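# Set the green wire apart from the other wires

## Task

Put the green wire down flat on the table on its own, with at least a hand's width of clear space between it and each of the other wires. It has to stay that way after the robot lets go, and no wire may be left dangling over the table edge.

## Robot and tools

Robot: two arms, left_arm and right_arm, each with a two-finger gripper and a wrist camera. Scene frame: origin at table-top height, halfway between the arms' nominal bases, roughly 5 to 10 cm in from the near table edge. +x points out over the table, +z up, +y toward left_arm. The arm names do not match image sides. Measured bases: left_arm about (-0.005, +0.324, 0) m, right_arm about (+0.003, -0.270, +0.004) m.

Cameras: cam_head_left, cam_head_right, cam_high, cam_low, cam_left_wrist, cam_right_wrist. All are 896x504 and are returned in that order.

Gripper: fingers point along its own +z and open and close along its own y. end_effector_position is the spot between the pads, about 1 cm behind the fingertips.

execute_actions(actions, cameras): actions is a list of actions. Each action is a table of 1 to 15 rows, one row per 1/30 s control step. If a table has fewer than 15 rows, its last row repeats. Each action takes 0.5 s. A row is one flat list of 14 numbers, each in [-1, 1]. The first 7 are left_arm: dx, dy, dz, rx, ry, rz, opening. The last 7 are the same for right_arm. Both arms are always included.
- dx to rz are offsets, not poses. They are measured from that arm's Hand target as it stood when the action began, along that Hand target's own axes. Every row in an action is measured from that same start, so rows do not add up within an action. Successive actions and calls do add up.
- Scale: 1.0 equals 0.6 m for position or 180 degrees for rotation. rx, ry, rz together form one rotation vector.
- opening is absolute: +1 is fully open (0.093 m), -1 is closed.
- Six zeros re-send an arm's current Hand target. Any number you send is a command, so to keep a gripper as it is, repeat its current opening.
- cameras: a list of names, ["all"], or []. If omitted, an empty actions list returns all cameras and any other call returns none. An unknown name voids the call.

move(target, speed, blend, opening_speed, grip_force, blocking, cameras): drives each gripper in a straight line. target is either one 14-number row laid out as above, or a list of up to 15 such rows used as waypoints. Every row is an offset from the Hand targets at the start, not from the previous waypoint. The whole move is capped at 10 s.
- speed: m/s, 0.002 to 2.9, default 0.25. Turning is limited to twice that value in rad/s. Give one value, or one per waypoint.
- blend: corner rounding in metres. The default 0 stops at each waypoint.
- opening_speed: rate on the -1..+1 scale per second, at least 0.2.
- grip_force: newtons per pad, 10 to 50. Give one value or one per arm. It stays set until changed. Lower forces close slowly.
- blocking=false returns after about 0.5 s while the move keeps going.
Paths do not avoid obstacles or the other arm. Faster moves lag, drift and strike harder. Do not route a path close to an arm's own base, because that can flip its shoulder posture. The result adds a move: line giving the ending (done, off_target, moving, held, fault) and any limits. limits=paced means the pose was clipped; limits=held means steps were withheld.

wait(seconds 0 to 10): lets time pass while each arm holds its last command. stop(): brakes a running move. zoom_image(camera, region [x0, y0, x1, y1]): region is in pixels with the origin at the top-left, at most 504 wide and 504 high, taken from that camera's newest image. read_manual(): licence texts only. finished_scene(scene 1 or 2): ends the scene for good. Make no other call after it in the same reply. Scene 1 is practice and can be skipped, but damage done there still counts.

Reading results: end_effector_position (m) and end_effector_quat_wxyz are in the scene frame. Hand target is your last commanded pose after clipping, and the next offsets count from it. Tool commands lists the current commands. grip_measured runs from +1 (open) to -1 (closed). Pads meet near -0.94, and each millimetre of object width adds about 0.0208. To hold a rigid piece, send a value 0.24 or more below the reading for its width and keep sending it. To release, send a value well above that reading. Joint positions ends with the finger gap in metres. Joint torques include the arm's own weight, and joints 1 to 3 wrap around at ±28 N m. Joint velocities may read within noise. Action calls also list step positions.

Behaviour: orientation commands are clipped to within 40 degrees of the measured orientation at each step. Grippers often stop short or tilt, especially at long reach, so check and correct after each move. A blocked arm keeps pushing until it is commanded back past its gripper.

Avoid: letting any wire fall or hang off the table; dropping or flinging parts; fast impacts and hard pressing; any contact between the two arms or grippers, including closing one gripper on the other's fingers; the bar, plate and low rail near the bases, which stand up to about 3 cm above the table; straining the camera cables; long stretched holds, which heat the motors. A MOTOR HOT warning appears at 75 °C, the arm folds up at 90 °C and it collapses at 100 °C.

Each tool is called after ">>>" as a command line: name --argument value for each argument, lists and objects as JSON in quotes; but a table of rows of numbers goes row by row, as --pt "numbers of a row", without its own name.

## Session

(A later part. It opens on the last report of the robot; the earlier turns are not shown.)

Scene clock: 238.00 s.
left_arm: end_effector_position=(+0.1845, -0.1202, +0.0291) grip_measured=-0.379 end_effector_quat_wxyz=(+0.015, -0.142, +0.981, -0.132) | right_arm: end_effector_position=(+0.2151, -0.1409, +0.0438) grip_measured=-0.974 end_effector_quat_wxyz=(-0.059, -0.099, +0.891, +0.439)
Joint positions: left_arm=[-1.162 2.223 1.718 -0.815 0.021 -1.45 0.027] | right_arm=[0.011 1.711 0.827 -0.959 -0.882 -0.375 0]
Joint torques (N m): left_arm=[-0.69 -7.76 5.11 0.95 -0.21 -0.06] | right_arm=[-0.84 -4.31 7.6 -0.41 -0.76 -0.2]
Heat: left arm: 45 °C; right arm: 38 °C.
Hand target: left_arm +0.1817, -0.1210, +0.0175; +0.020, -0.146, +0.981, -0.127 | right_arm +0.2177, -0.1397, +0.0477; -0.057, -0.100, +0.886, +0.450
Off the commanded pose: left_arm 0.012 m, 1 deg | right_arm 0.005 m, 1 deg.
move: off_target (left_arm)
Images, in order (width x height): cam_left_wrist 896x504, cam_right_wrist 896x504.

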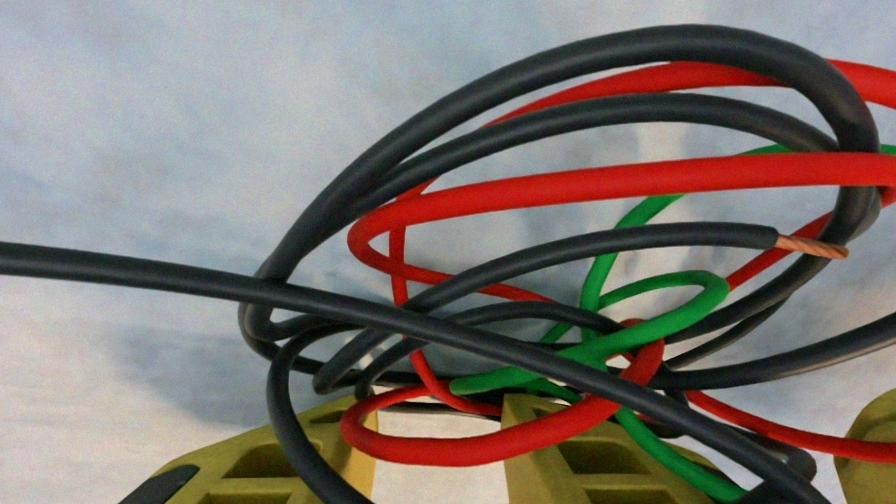

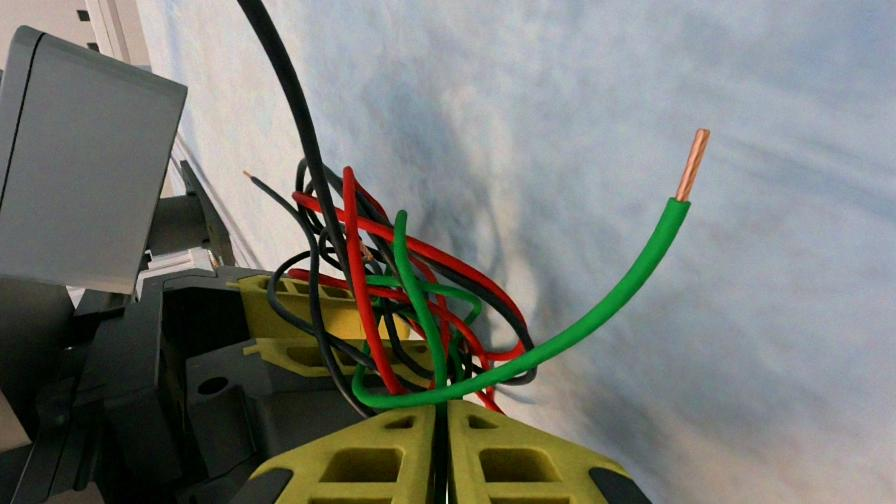

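>>> move --target '[0, 0, -0.01, 0, 0, 0, -1, 0, 0, 0, 0, 0, 0, -1]' --speed 0.06 --cameras '["cam_left_wrist", "cam_right_wrist"]'

>>> zoom_image --camera "cam_left_wrist" --region '[250, 200, 650, 504]'

Scene clock: 239.80 s.
left_arm: end_effector_position=(+0.1855, -0.1225, +0.0295) grip_measured=-0.984 end_effector_quat_wxyz=(+0.016, -0.143, +0.980, -0.137) | right_arm: end_effector_position=(+0.2151, -0.1409, +0.0438) grip_measured=-0.974 end_effector_quat_wxyz=(-0.059, -0.099, +0.891, +0.439)
Joint positions: left_arm=[-1.162 2.224 1.718 -0.804 0.021 -1.452 0] | right_arm=[0.011 1.711 0.827 -0.959 -0.882 -0.375 0]
Joint torques (N m): left_arm=[-0.69 -8.88 5.5 0.68 -0.22 -0.04] | right_arm=[-0.83 -4.3 7.58 -0.46 -0.74 -0.19]
Heat: left arm: 45 °C; right arm: 38 °C.
Hand target: left_arm +0.1812, -0.1195, +0.0233; +0.020, -0.146, +0.981, -0.127 | right_arm +0.2177, -0.1397, +0.0477; -0.057, -0.100, +0.886, +0.450
Off the commanded pose: left_arm 0.008 m, 1 deg | right_arm 0.005 m, 1 deg.
move: done
Images, in order (width x height): cam_left_wrist 896x504, cam_right_wrist 896x504.

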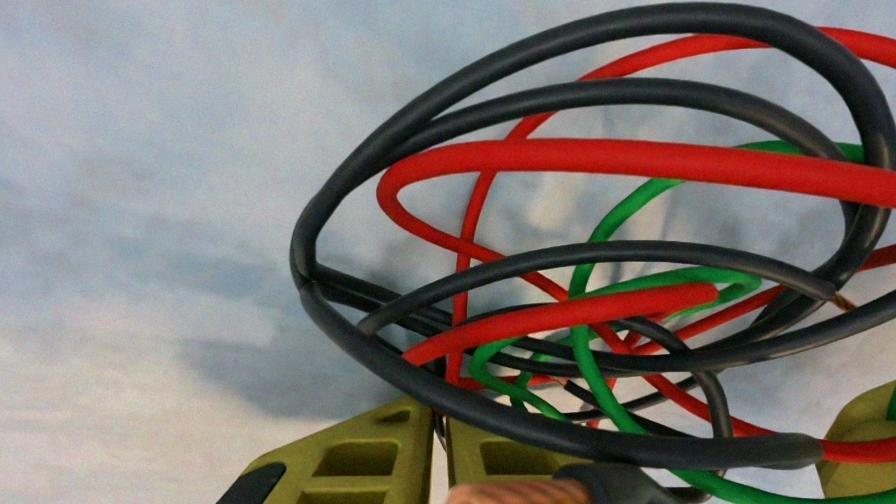

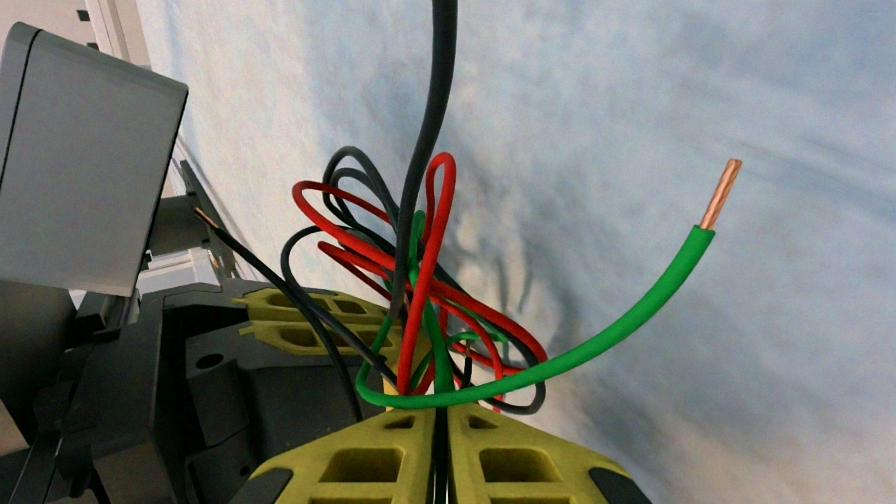

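Scaled by 1.260 from the camera's 896x504 image, which has a finer 1280x720 frame.

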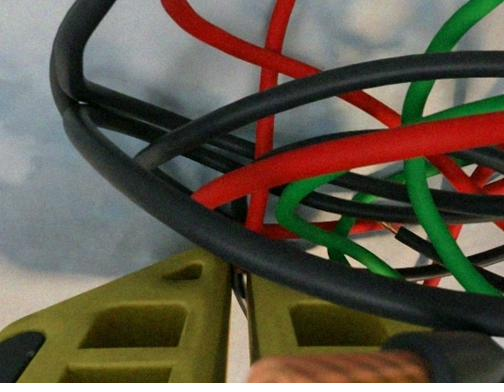

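>>> move --target '[0, 0, 0, 0, 0, 0, -1, 0.0315, -0.0308, -0.0532, 0, 0, 0, -1]' --speed 0.06 --cameras '["cam_left_wrist", "cam_right_wrist"]'

Scene clock: 242.63 s.
left_arm: end_effector_position=(+0.1855, -0.1225, +0.0295) grip_measured=-0.984 end_effector_quat_wxyz=(+0.016, -0.143, +0.980, -0.137) | right_arm: end_effector_position=(+0.2054, -0.1784, +0.0490) grip_measured=-0.974 end_effector_quat_wxyz=(-0.057, -0.097, +0.888, +0.446)
Joint positions: left_arm=[-1.162 2.224 1.718 -0.804 0.021 -1.452 0] | right_arm=[-0.16 1.739 0.848 -1.142 -0.837 -0.622 0]
Joint torques (N m): left_arm=[-0.68 -8.87 5.52 0.68 -0.22 -0.04] | right_arm=[-0.91 -4.37 7.53 -0.85 -0.52 -0.18]
Heat: left arm: 45 °C; right arm: 38 °C.
Hand target: left_arm +0.1812, -0.1195, +0.0233; +0.020, -0.146, +0.981, -0.127 | right_arm +0.2076, -0.1797, +0.0517; -0.058, -0.100, +0.886, +0.450
Off the commanded pose: left_arm 0.008 m, 1 deg | right_arm 0.004 m, 1 deg.
move: done
Images, in order (width x height): cam_left_wrist 896x504, cam_right_wrist 896x504.

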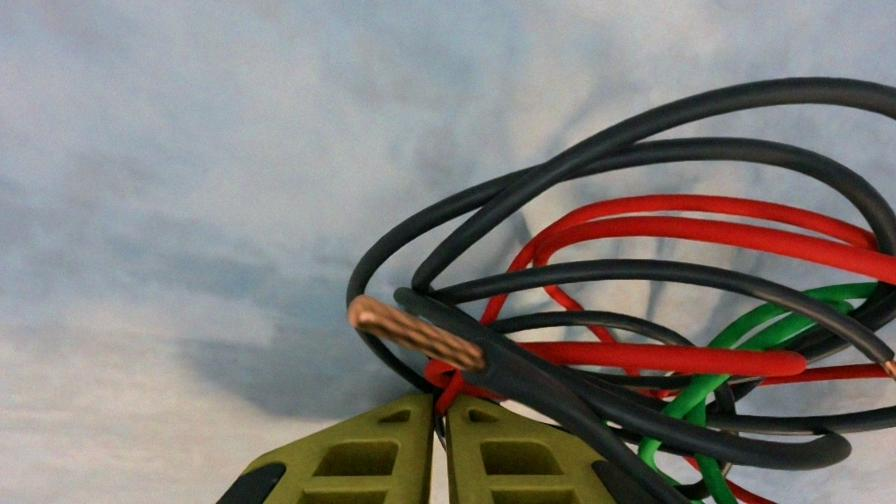

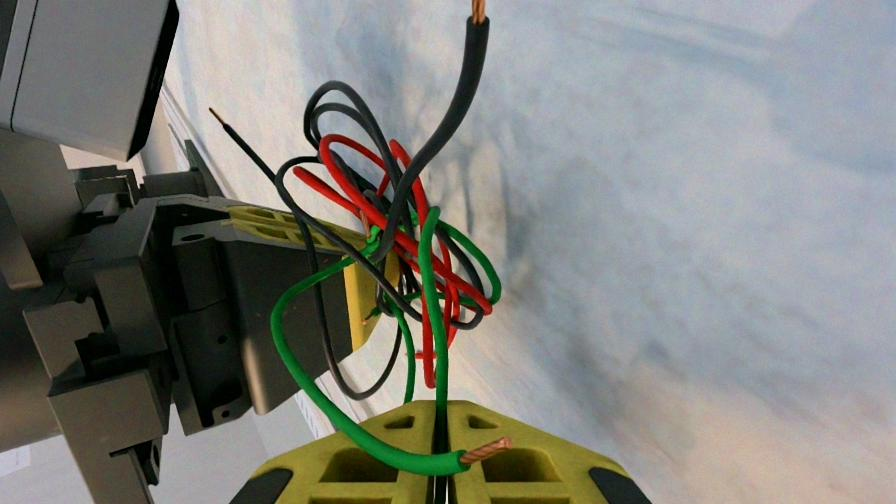

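>>> move --target '[0, 0, 0, 0, 0, 0, -1, 0.0315, -0.0308, -0.0532, 0, 0, 0, -1]' --speed 0.06 --cameras '["cam_left_wrist", "cam_right_wrist"]'

Scene clock: 244.73 s.
left_arm: end_effector_position=(+0.1855, -0.1225, +0.0295) grip_measured=-0.984 end_effector_quat_wxyz=(+0.016, -0.143, +0.980, -0.137) | right_arm: end_effector_position=(+0.1961, -0.2178, +0.0529) grip_measured=-0.974 end_effector_quat_wxyz=(-0.057, -0.097, +0.888, +0.446)
Joint positions: left_arm=[-1.162 2.224 1.718 -0.804 0.021 -1.452 0] | right_arm=[-0.334 1.78 0.888 -1.292 -0.747 -0.835 0]
Joint torques (N m): left_arm=[-0.69 -8.87 5.52 0.68 -0.21 -0.04] | right_arm=[-0.98 -4.45 7.25 -1.18 -0.43 -0.22]
Heat: left arm: 45 °C; right arm: 38 °C.
Hand target: left_arm +0.1812, -0.1195, +0.0233; +0.020, -0.146, +0.981, -0.127 | right_arm +0.1976, -0.2197, +0.0558; -0.058, -0.100, +0.886, +0.450
Off the commanded pose: left_arm 0.008 m, 1 deg | right_arm 0.004 m, 1 deg.
move: done
Images, in order (width x height): cam_left_wrist 896x504, cam_right_wrist 896x504.

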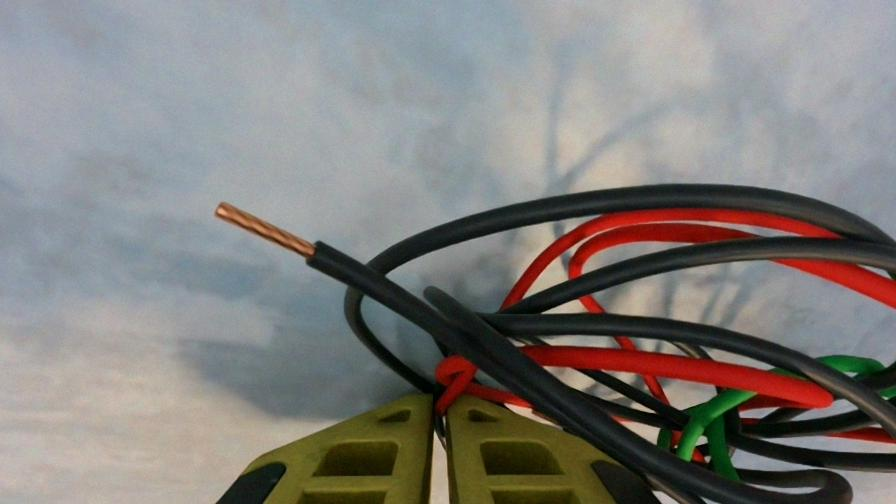

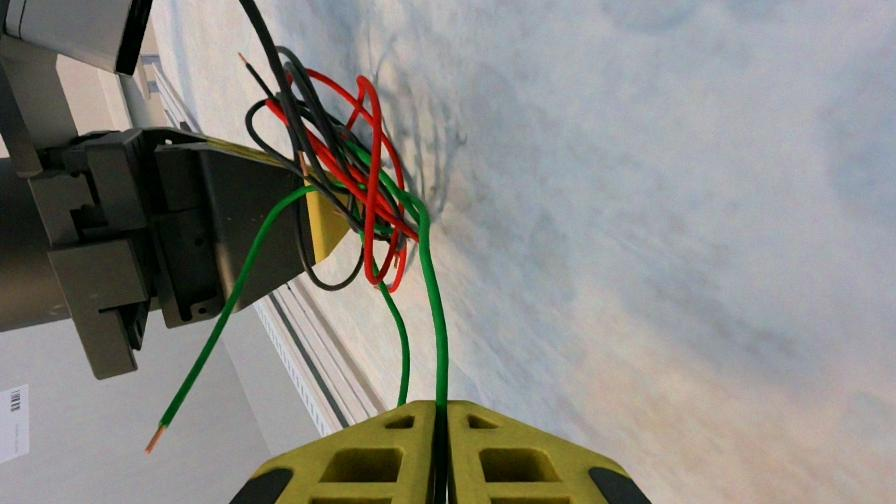

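>>> move --target '[0, 0, 0, 0, 0, 0, -1, -0.0097, -0.055, -0.09, 0, 0, 0, -1]' --speed 0.06 --cameras '["cam_left_wrist", "cam_right_wrist"]'

Scene clock: 247.53 s.
left_arm: end_effector_position=(+0.1855, -0.1225, +0.0295) grip_measured=-0.984 end_effector_quat_wxyz=(+0.016, -0.143, +0.980, -0.137) | right_arm: end_effector_position=(+0.2173, -0.2771, +0.0582) grip_measured=-0.974 end_effector_quat_wxyz=(-0.056, -0.097, +0.888, +0.445)
Joint positions: left_arm=[-1.162 2.224 1.718 -0.804 0.021 -1.452 0] | right_arm=[-0.509 1.943 1.116 -1.469 -0.637 -1.013 0]
Joint torques (N m): left_arm=[-0.69 -8.87 5.52 0.68 -0.22 -0.04] | right_arm=[-1.14 -5.5 7.35 -1.41 -0.32 -0.23]
Heat: left arm: 45 °C; right arm: 37 °C.
Hand target: left_arm +0.1812, -0.1195, +0.0233; +0.020, -0.146, +0.981, -0.127 | right_arm +0.2178, -0.2798, +0.0608; -0.058, -0.100, +0.886, +0.450
Off the commanded pose: left_arm 0.008 m, 1 deg | right_arm 0.004 m, 1 deg.
move: done
Images, in order (width x height): cam_left_wrist 896x504, cam_right_wrist 896x504.

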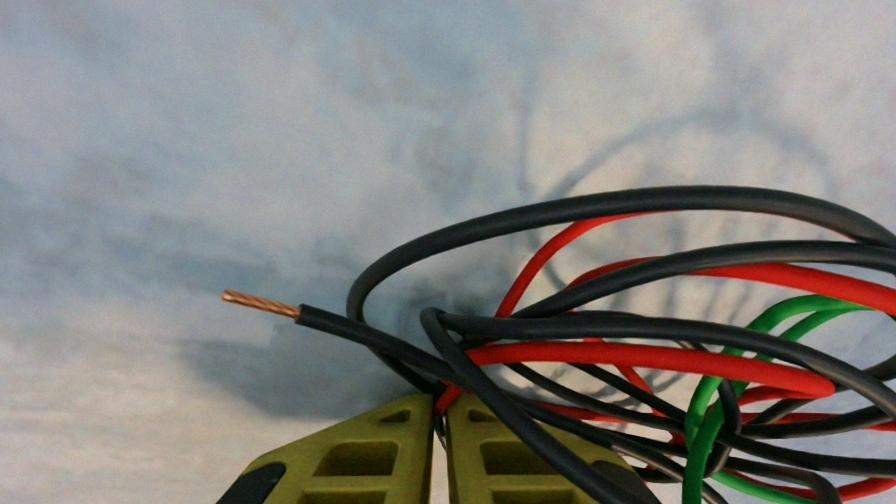

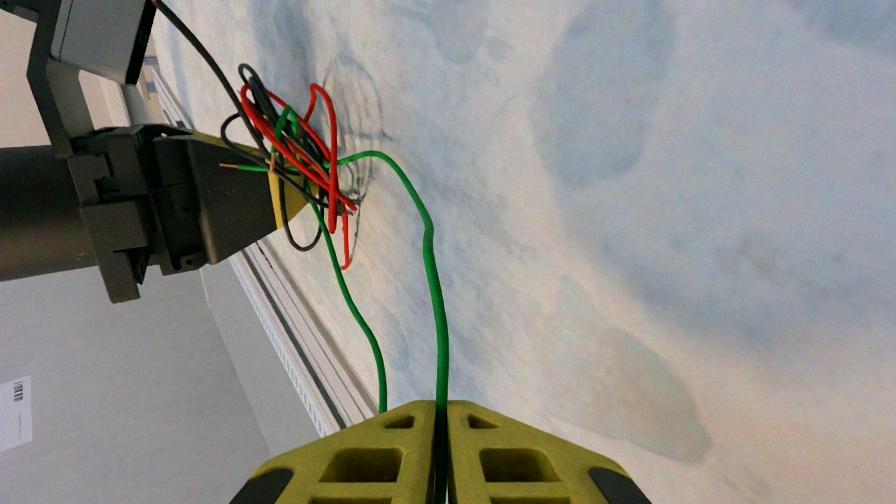

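>>> move --target '[0, 0, 0, 0, 0, 0, -1, 0.0008, -0.0413, -0.0652, 0, 0, 0, -1]' --speed 0.06 --cameras '["cam_left_wrist", "cam_right_wrist"]'

>>> zoom_image --camera "cam_right_wrist" --region '[150, 0, 500, 420]'

Scene clock: 249.97 s.
left_arm: end_effector_position=(+0.1855, -0.1226, +0.0295) grip_measured=-0.984 end_effector_quat_wxyz=(+0.016, -0.143, +0.980, -0.137) | right_arm: end_effector_position=(+0.2282, -0.3220, +0.0609) grip_measured=-0.974 end_effector_quat_wxyz=(-0.045, -0.093, +0.896, +0.432)
Joint positions: left_arm=[-1.162 2.224 1.718 -0.804 0.021 -1.452 0] | right_arm=[-0.62 2.026 1.269 -1.55 -0.567 -1.086 0]
Joint torques (N m): left_arm=[-0.69 -8.88 5.52 0.68 -0.22 -0.04] | right_arm=[-1.1 -6.35 7.47 -1.44 -0.29 -0.2]
Heat: left arm: 45 °C; right arm: 37 °C.
Hand target: left_arm +0.1812, -0.1196, +0.0234; +0.020, -0.146, +0.981, -0.127 | right_arm +0.2280, -0.3249, +0.0638; -0.057, -0.100, +0.886, +0.450
Off the commanded pose: left_arm 0.008 m, 1 deg | right_arm 0.004 m, 3 deg.
joint sent to its limit (right arm) — joint 4 (wrist pitch), lower limit. The joint targets still meet the commanded pose.
move: off_target (right_arm)
Images, in order (width x height): cam_left_wrist 896x504, cam_right_wrist 896x504.

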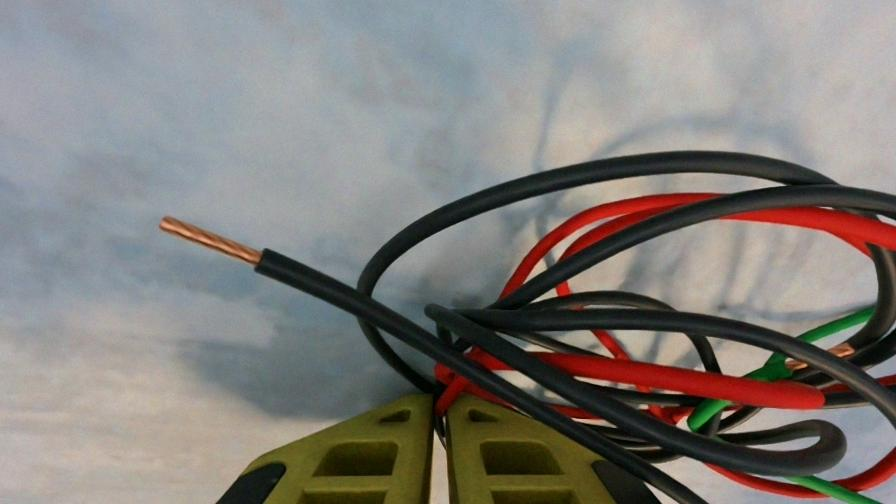

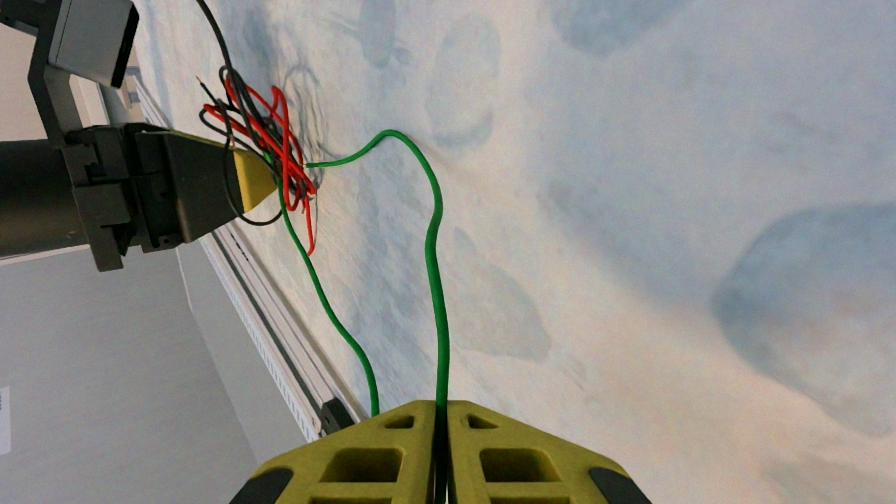

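Scaled by 1.200 from the camera's 896x504 image, which has a finer 1280x720 frame.

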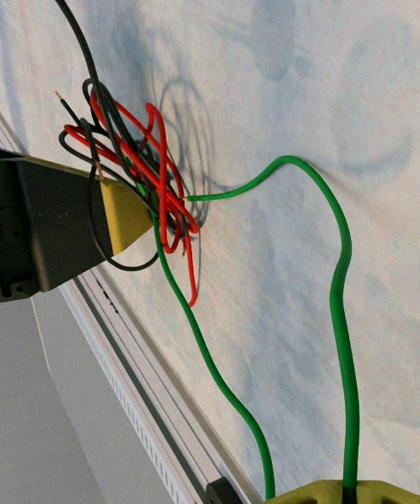

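>>> move --target '[0, 0, 0, 0, 0, 0, -1, -0.0135, -0.0521, -0.0719, 0.194, 0, 0, -1]' --speed 0.08 --cameras '["cam_left_wrist", "cam_right_wrist"]'

>>> zoom_image --camera "cam_left_wrist" --region '[440, 100, 896, 504]'

Scene clock: 256.97 s.
left_arm: end_effector_position=(+0.1855, -0.1226, +0.0295) grip_measured=-0.984 end_effector_quat_wxyz=(+0.016, -0.143, +0.980, -0.137) | right_arm: end_effector_position=(+0.2438, -0.3730, +0.0546) grip_measured=-0.974 end_effector_quat_wxyz=(-0.044, -0.110, +0.976, +0.183)
Joint positions: left_arm=[-1.162 2.224 1.718 -0.804 0.021 -1.452 0] | right_arm=[-0.553 1.812 1.242 -1.278 -0.25 -0.836 0]
Joint torques (N m): left_arm=[-0.69 -8.87 5.5 0.68 -0.22 -0.04] | right_arm=[-0.1 -10.61 6.42 -0.15 -0.17 0.13]
Heat: left arm: 45 °C; right arm: 39 °C.
Hand target: left_arm +0.1812, -0.1195, +0.0234; +0.020, -0.146, +0.981, -0.127 | right_arm +0.2481, -0.3749, +0.0638; -0.025, -0.113, +0.980, +0.164
Off the commanded pose: left_arm 0.008 m, 1 deg | right_arm 0.010 m, 3 deg.
move: off_target (right_arm)
Images, in order (width x height): cam_left_wrist 896x504, cam_right_wrist 896x504.

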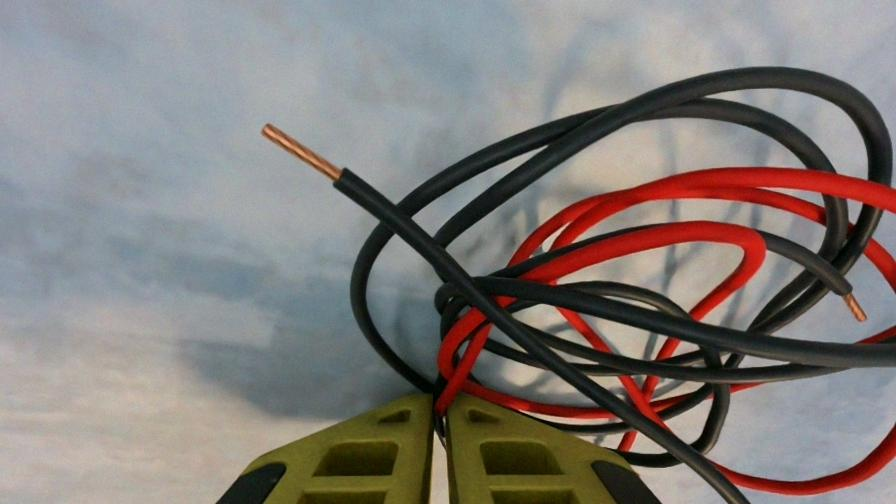

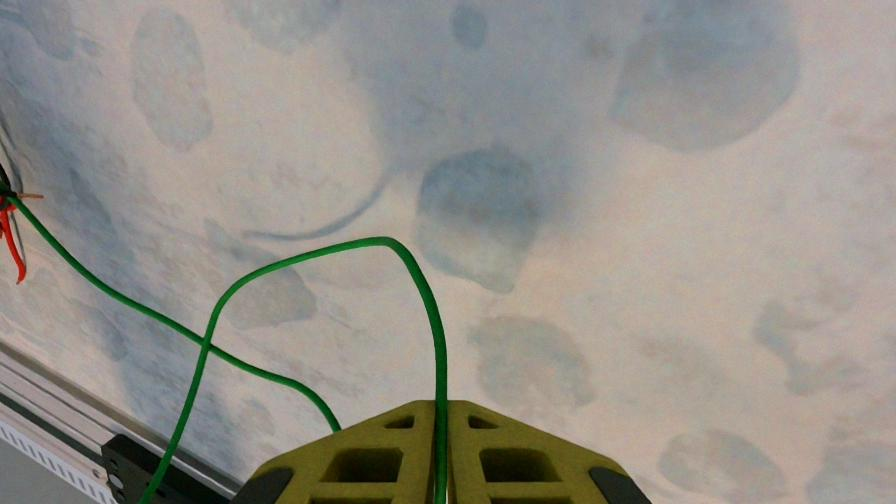

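Scaled by 1.105 from the camera's 896x504 image, which has a finer 1280x720 frame.

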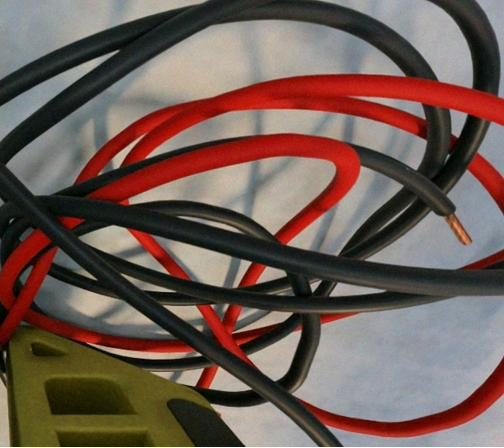

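>>> zoom_image --camera "cam_right_wrist" --region '[0, 100, 240, 340]'

>>> execute_actions --actions '[]' --cameras '["cam_high", "cam_head_left"]'

>>> zoom_image --camera "cam_high" --region '[420, 300, 600, 420]'

Scaled by 2.100 from the camera's 896x504 image, which has a finer 1280x720 frame.

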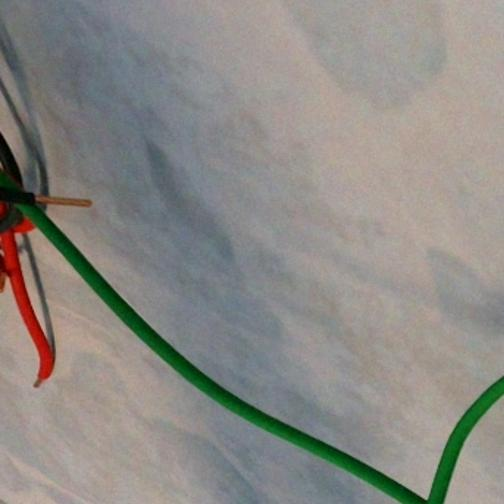

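Scene clock: 258.17 s.
left_arm: end_effector_position=(+0.1855, -0.1226, +0.0295) grip_measured=-0.984 end_effector_quat_wxyz=(+0.016, -0.143, +0.980, -0.137) | right_arm: end_effector_position=(+0.2439, -0.3730, +0.0546) grip_measured=-0.974 end_effector_quat_wxyz=(-0.044, -0.110, +0.976, +0.183)
Joint positions: left_arm=[-1.162 2.224 1.718 -0.804 0.021 -1.452 0] | right_arm=[-0.553 1.812 1.242 -1.278 -0.25 -0.836 0]
Joint velocities: within noise
Joint torques (N m): left_arm=[-0.69 -8.88 5.52 0.68 -0.22 -0.04] | right_arm=[-0.05 -10.66 6.37 -0.15 -0.16 0.13]
Heat: left arm: 45 °C; right arm: 39 °C.
Hand target: left_arm +0.1812, -0.1195, +0.0234; +0.020, -0.146, +0.981, -0.127 | right_arm +0.2481, -0.3749, +0.0638; -0.025, -0.113, +0.980, +0.164
Tool commands: left_gripper/opening=-1.0 right_gripper/opening=-1.0
Off the commanded pose: left_arm 0.008 m, 1 deg | right_arm 0.010 m, 3 deg.
Images, in order (width x height): cam_head_left 896x504, cam_high 896x504.

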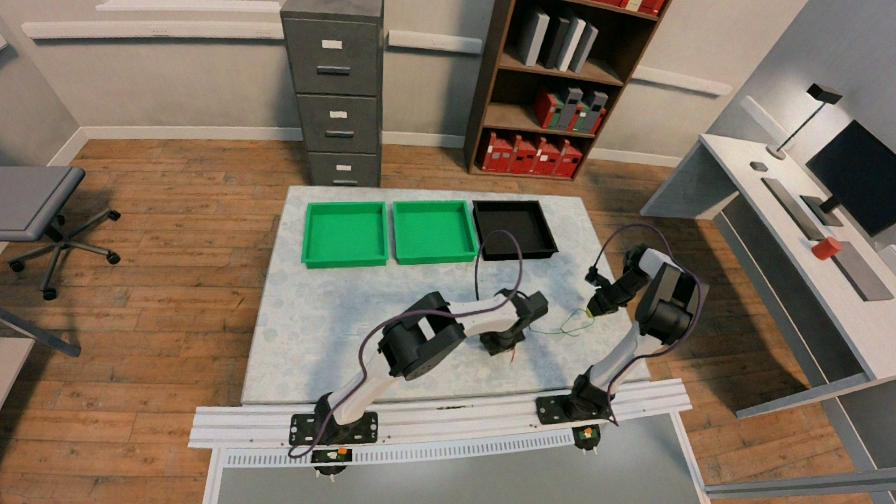

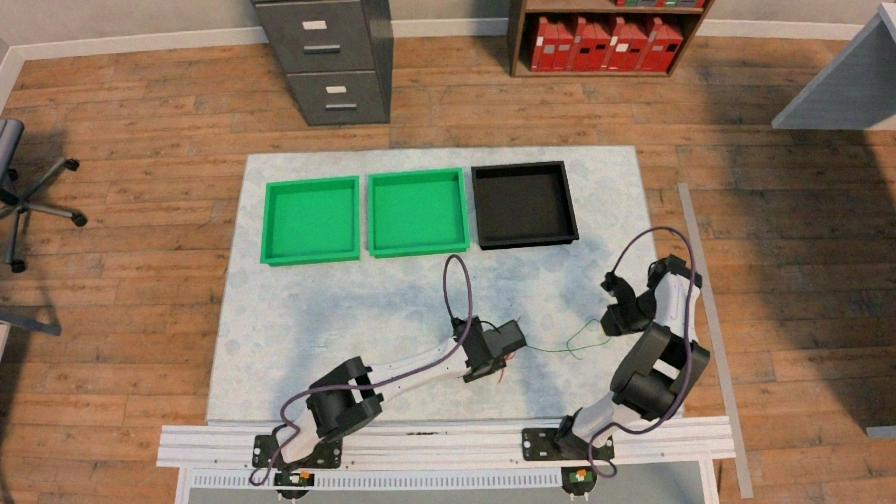

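Scaled by 2.800 from the camera's 896x504 image, which has a finer 1280x720 frame.

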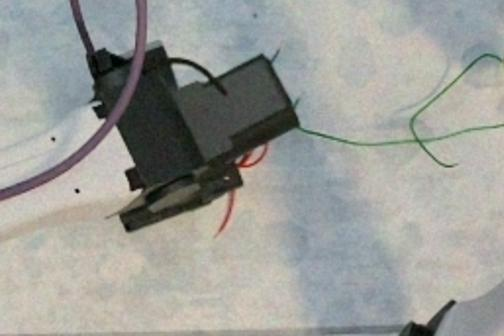

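>>> move --target '[-0.0707, 0.1055, -0.0622, 0, 0, 0, -1, 0, 0, 0, 0, 0, 0, -1]' --speed 0.08 --cameras '["cam_left_wrist", "cam_right_wrist", "cam_high"]'

>>> zoom_image --camera "cam_high" --region '[400, 260, 660, 420]'

Scene clock: 261.80 s.
left_arm: end_effector_position=(+0.2023, -0.0449, +0.0331) grip_measured=-0.984 end_effector_quat_wxyz=(+0.019, -0.152, +0.981, -0.123) | right_arm: end_effector_position=(+0.2439, -0.3735, +0.0544) grip_measured=-0.974 end_effector_quat_wxyz=(-0.044, -0.110, +0.976, +0.182)
Joint positions: left_arm=[-1.048 2.008 1.408 -0.738 0.033 -1.357 0] | right_arm=[-0.553 1.812 1.242 -1.276 -0.248 -0.836 0]
Joint torques (N m): left_arm=[0.57 -10.63 5.41 0.45 0.01 0.26] | right_arm=[-0.12 -10.71 6.43 -0.13 -0.2 0.15]
Heat: left arm: 45 °C; right arm: 41 °C.
Hand target: left_arm +0.2011, -0.0394, +0.0433; +0.020, -0.146, +0.981, -0.127 | right_arm +0.2481, -0.3749, +0.0638; -0.025, -0.113, +0.980, +0.163
Off the commanded pose: left_arm 0.012 m, 1 deg | right_arm 0.010 m, 3 deg.
move: off_target (left_arm, right_arm)
Images, in order (width x height): cam_high 896x504, cam_left_wrist 896x504, cam_right_wrist 896x504.

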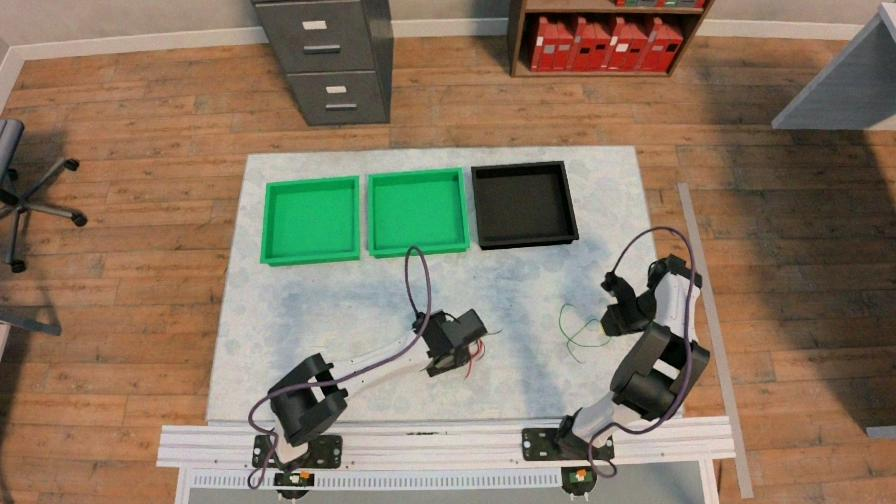

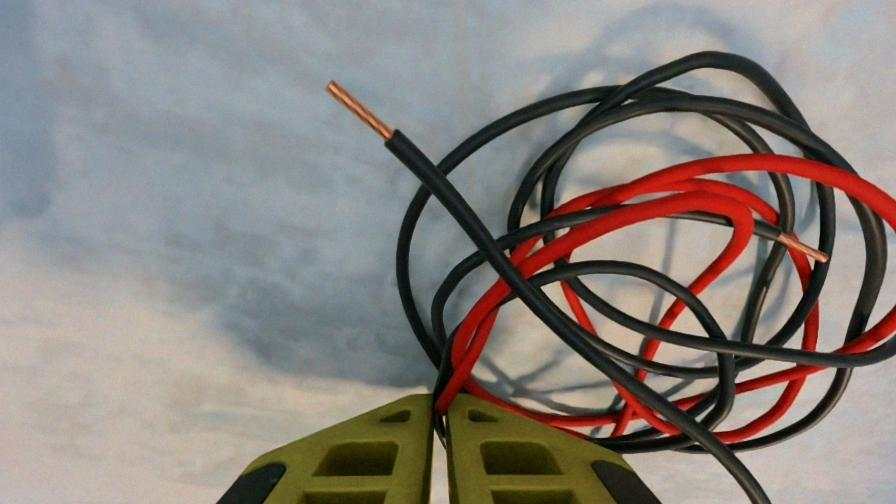

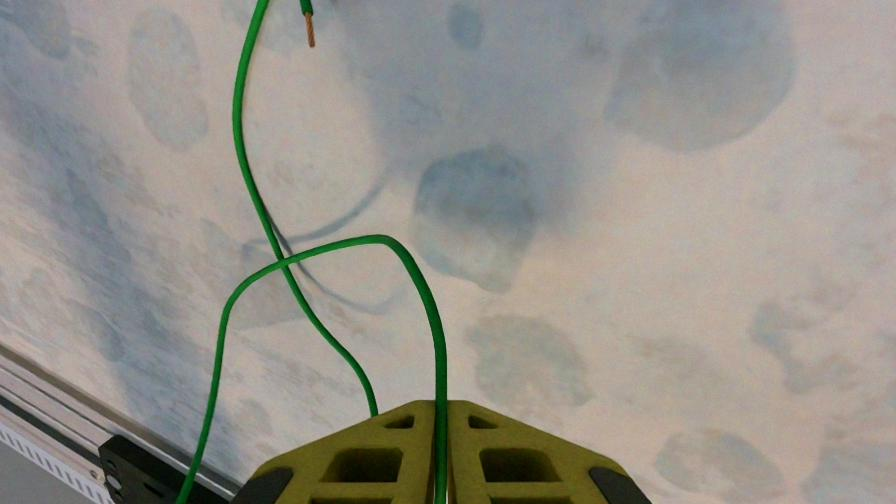

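Scaled by 1.938 from the camera's 896x504 image, which has a finer 1280x720 frame.

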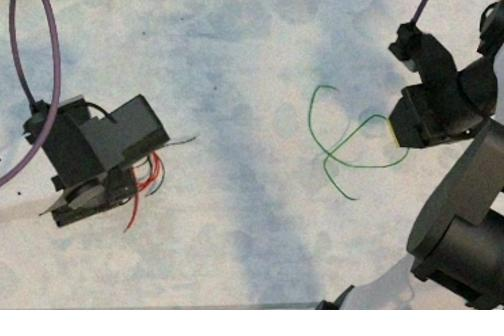

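>>> move --target '[-0.0677, 0.1318, -0.0347, 0, 0, 0, -1, -0.0007, -0.0184, 0.0536, 0, 0, 0, -1]' --speed 0.1 --cameras '["cam_left_wrist", "cam_right_wrist", "cam_high"]'

>>> zoom_image --camera "cam_high" --region '[380, 260, 680, 420]'

Scene clock: 265.70 s.
left_arm: end_effector_position=(+0.2158, +0.0496, +0.0365) grip_measured=-0.984 end_effector_quat_wxyz=(+0.015, -0.152, +0.981, -0.116) | right_arm: end_effector_position=(+0.2459, -0.3748, +0.0320) grip_measured=-0.974 end_effector_quat_wxyz=(-0.027, -0.114, +0.979, +0.167)
Joint positions: left_arm=[-0.861 1.77 1.114 -0.708 0.074 -1.175 0] | right_arm=[-0.55 1.812 1.159 -1.147 -0.247 -0.833 0]
Joint torques (N m): left_arm=[0.58 -8.42 5.31 0.64 0.09 0.25] | right_arm=[-0.02 -6.56 6.31 -0.03 -0.2 0.13]
Heat: left arm: 46 °C; right arm: 41 °C.
Hand target: left_arm +0.2161, +0.0506, +0.0435; +0.020, -0.146, +0.981, -0.127 | right_arm +0.2480, -0.3748, +0.0299; -0.025, -0.113, +0.980, +0.164
Off the commanded pose: left_arm 0.007 m, 2 deg | right_arm 0.003 m, 1 deg.
move: done
Images, in order (width x height): cam_high 896x504, cam_left_wrist 896x504, cam_right_wrist 896x504.

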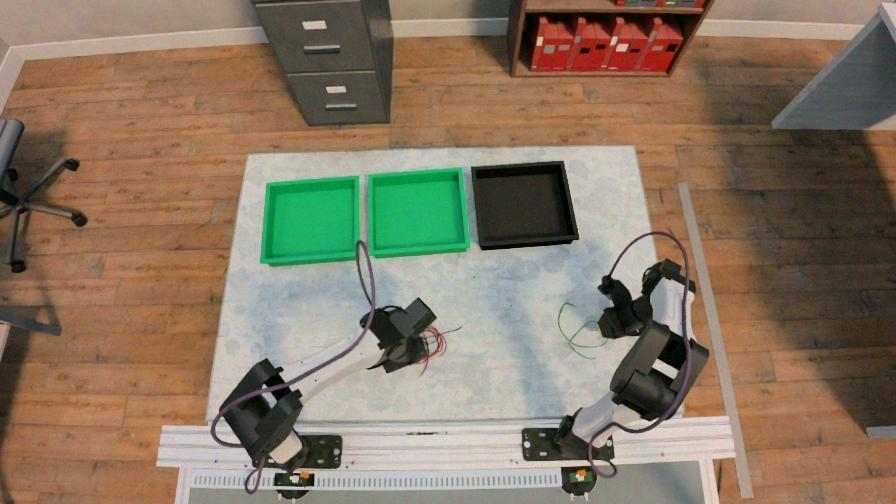

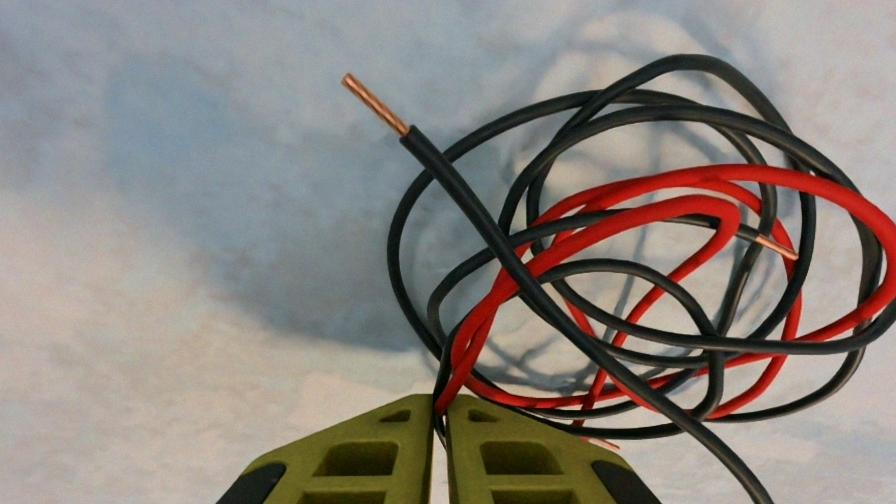

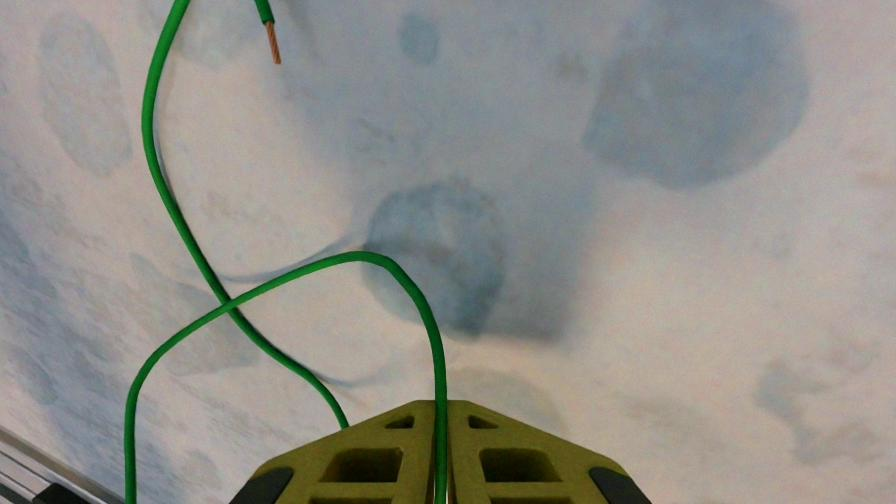

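Scaled by 1.680 from the camera's 896x504 image, which has a finer 1280x720 frame.

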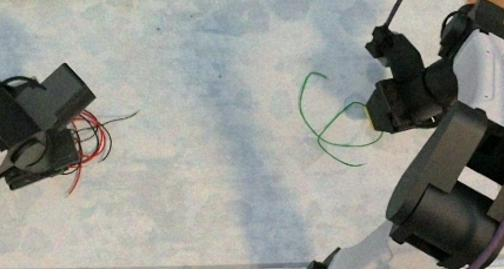

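>>> move --pt "-0.0004 0.005 0.0195 0 0 0 -1 0 -0.005 0.0165 0 0 0 -1" --pt "-0.0004 0.005 0.0195 0 0 0 -0.5 0 -0.005 0.0165 0 0 0 -0.6" --speed 0.06 --opening_speed 0.4 --cameras '["cam_left_wrist", "cam_right_wrist"]'

Scene clock: 269.50 s.
left_arm: end_effector_position=(+0.2166, +0.0480, +0.0309) grip_measured=-0.501 end_effector_quat_wxyz=(+0.020, -0.151, +0.980, -0.125) | right_arm: end_effector_position=(+0.2470, -0.3757, +0.0256) grip_measured=-0.602 end_effector_quat_wxyz=(-0.021, -0.114, +0.980, +0.161)
Joint positions: left_arm=[-0.861 1.77 1.085 -0.659 0.076 -1.173 0.021] | right_arm=[-0.55 1.812 1.135 -1.105 -0.247 -0.831 0.016]
Joint torques (N m): left_arm=[0.73 -6.86 5.3 0.68 0.07 0.26] | right_arm=[0.12 -5.19 6.23 0.02 -0.23 0.16]
Heat: left arm: 45 °C; right arm: 41 °C.
Hand target: left_arm +0.2164, +0.0505, +0.0315; +0.020, -0.146, +0.981, -0.127 | right_arm +0.2478, -0.3744, +0.0195; -0.025, -0.113, +0.980, +0.164
Off the commanded pose: left_arm 0.003 m, 1 deg | right_arm 0.006 m, 1 deg.
move: done
Images, in order (width x height): cam_left_wrist 896x504, cam_right_wrist 896x504.

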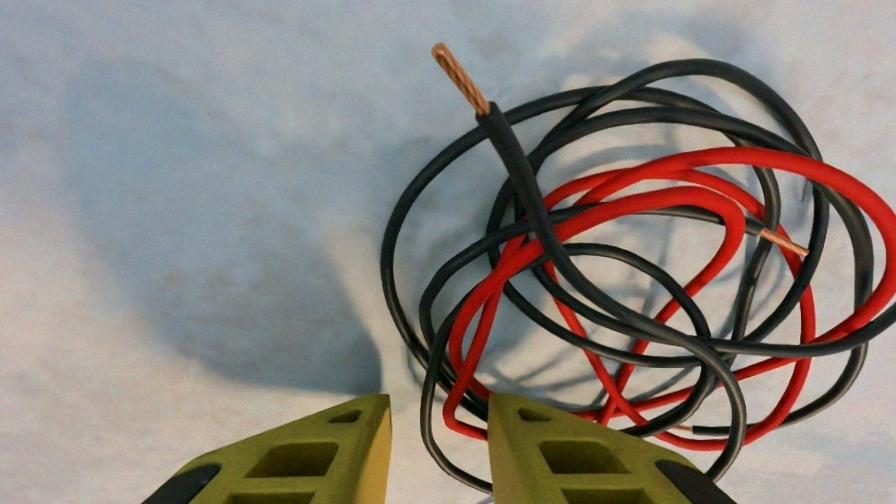

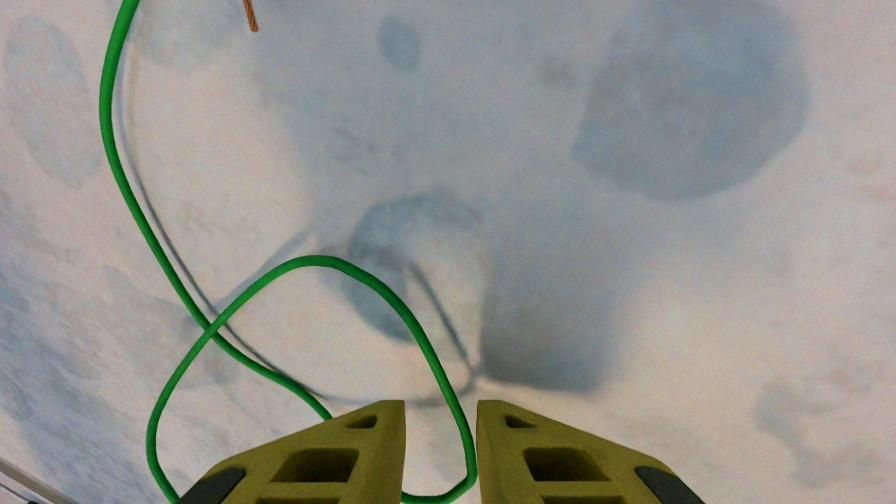

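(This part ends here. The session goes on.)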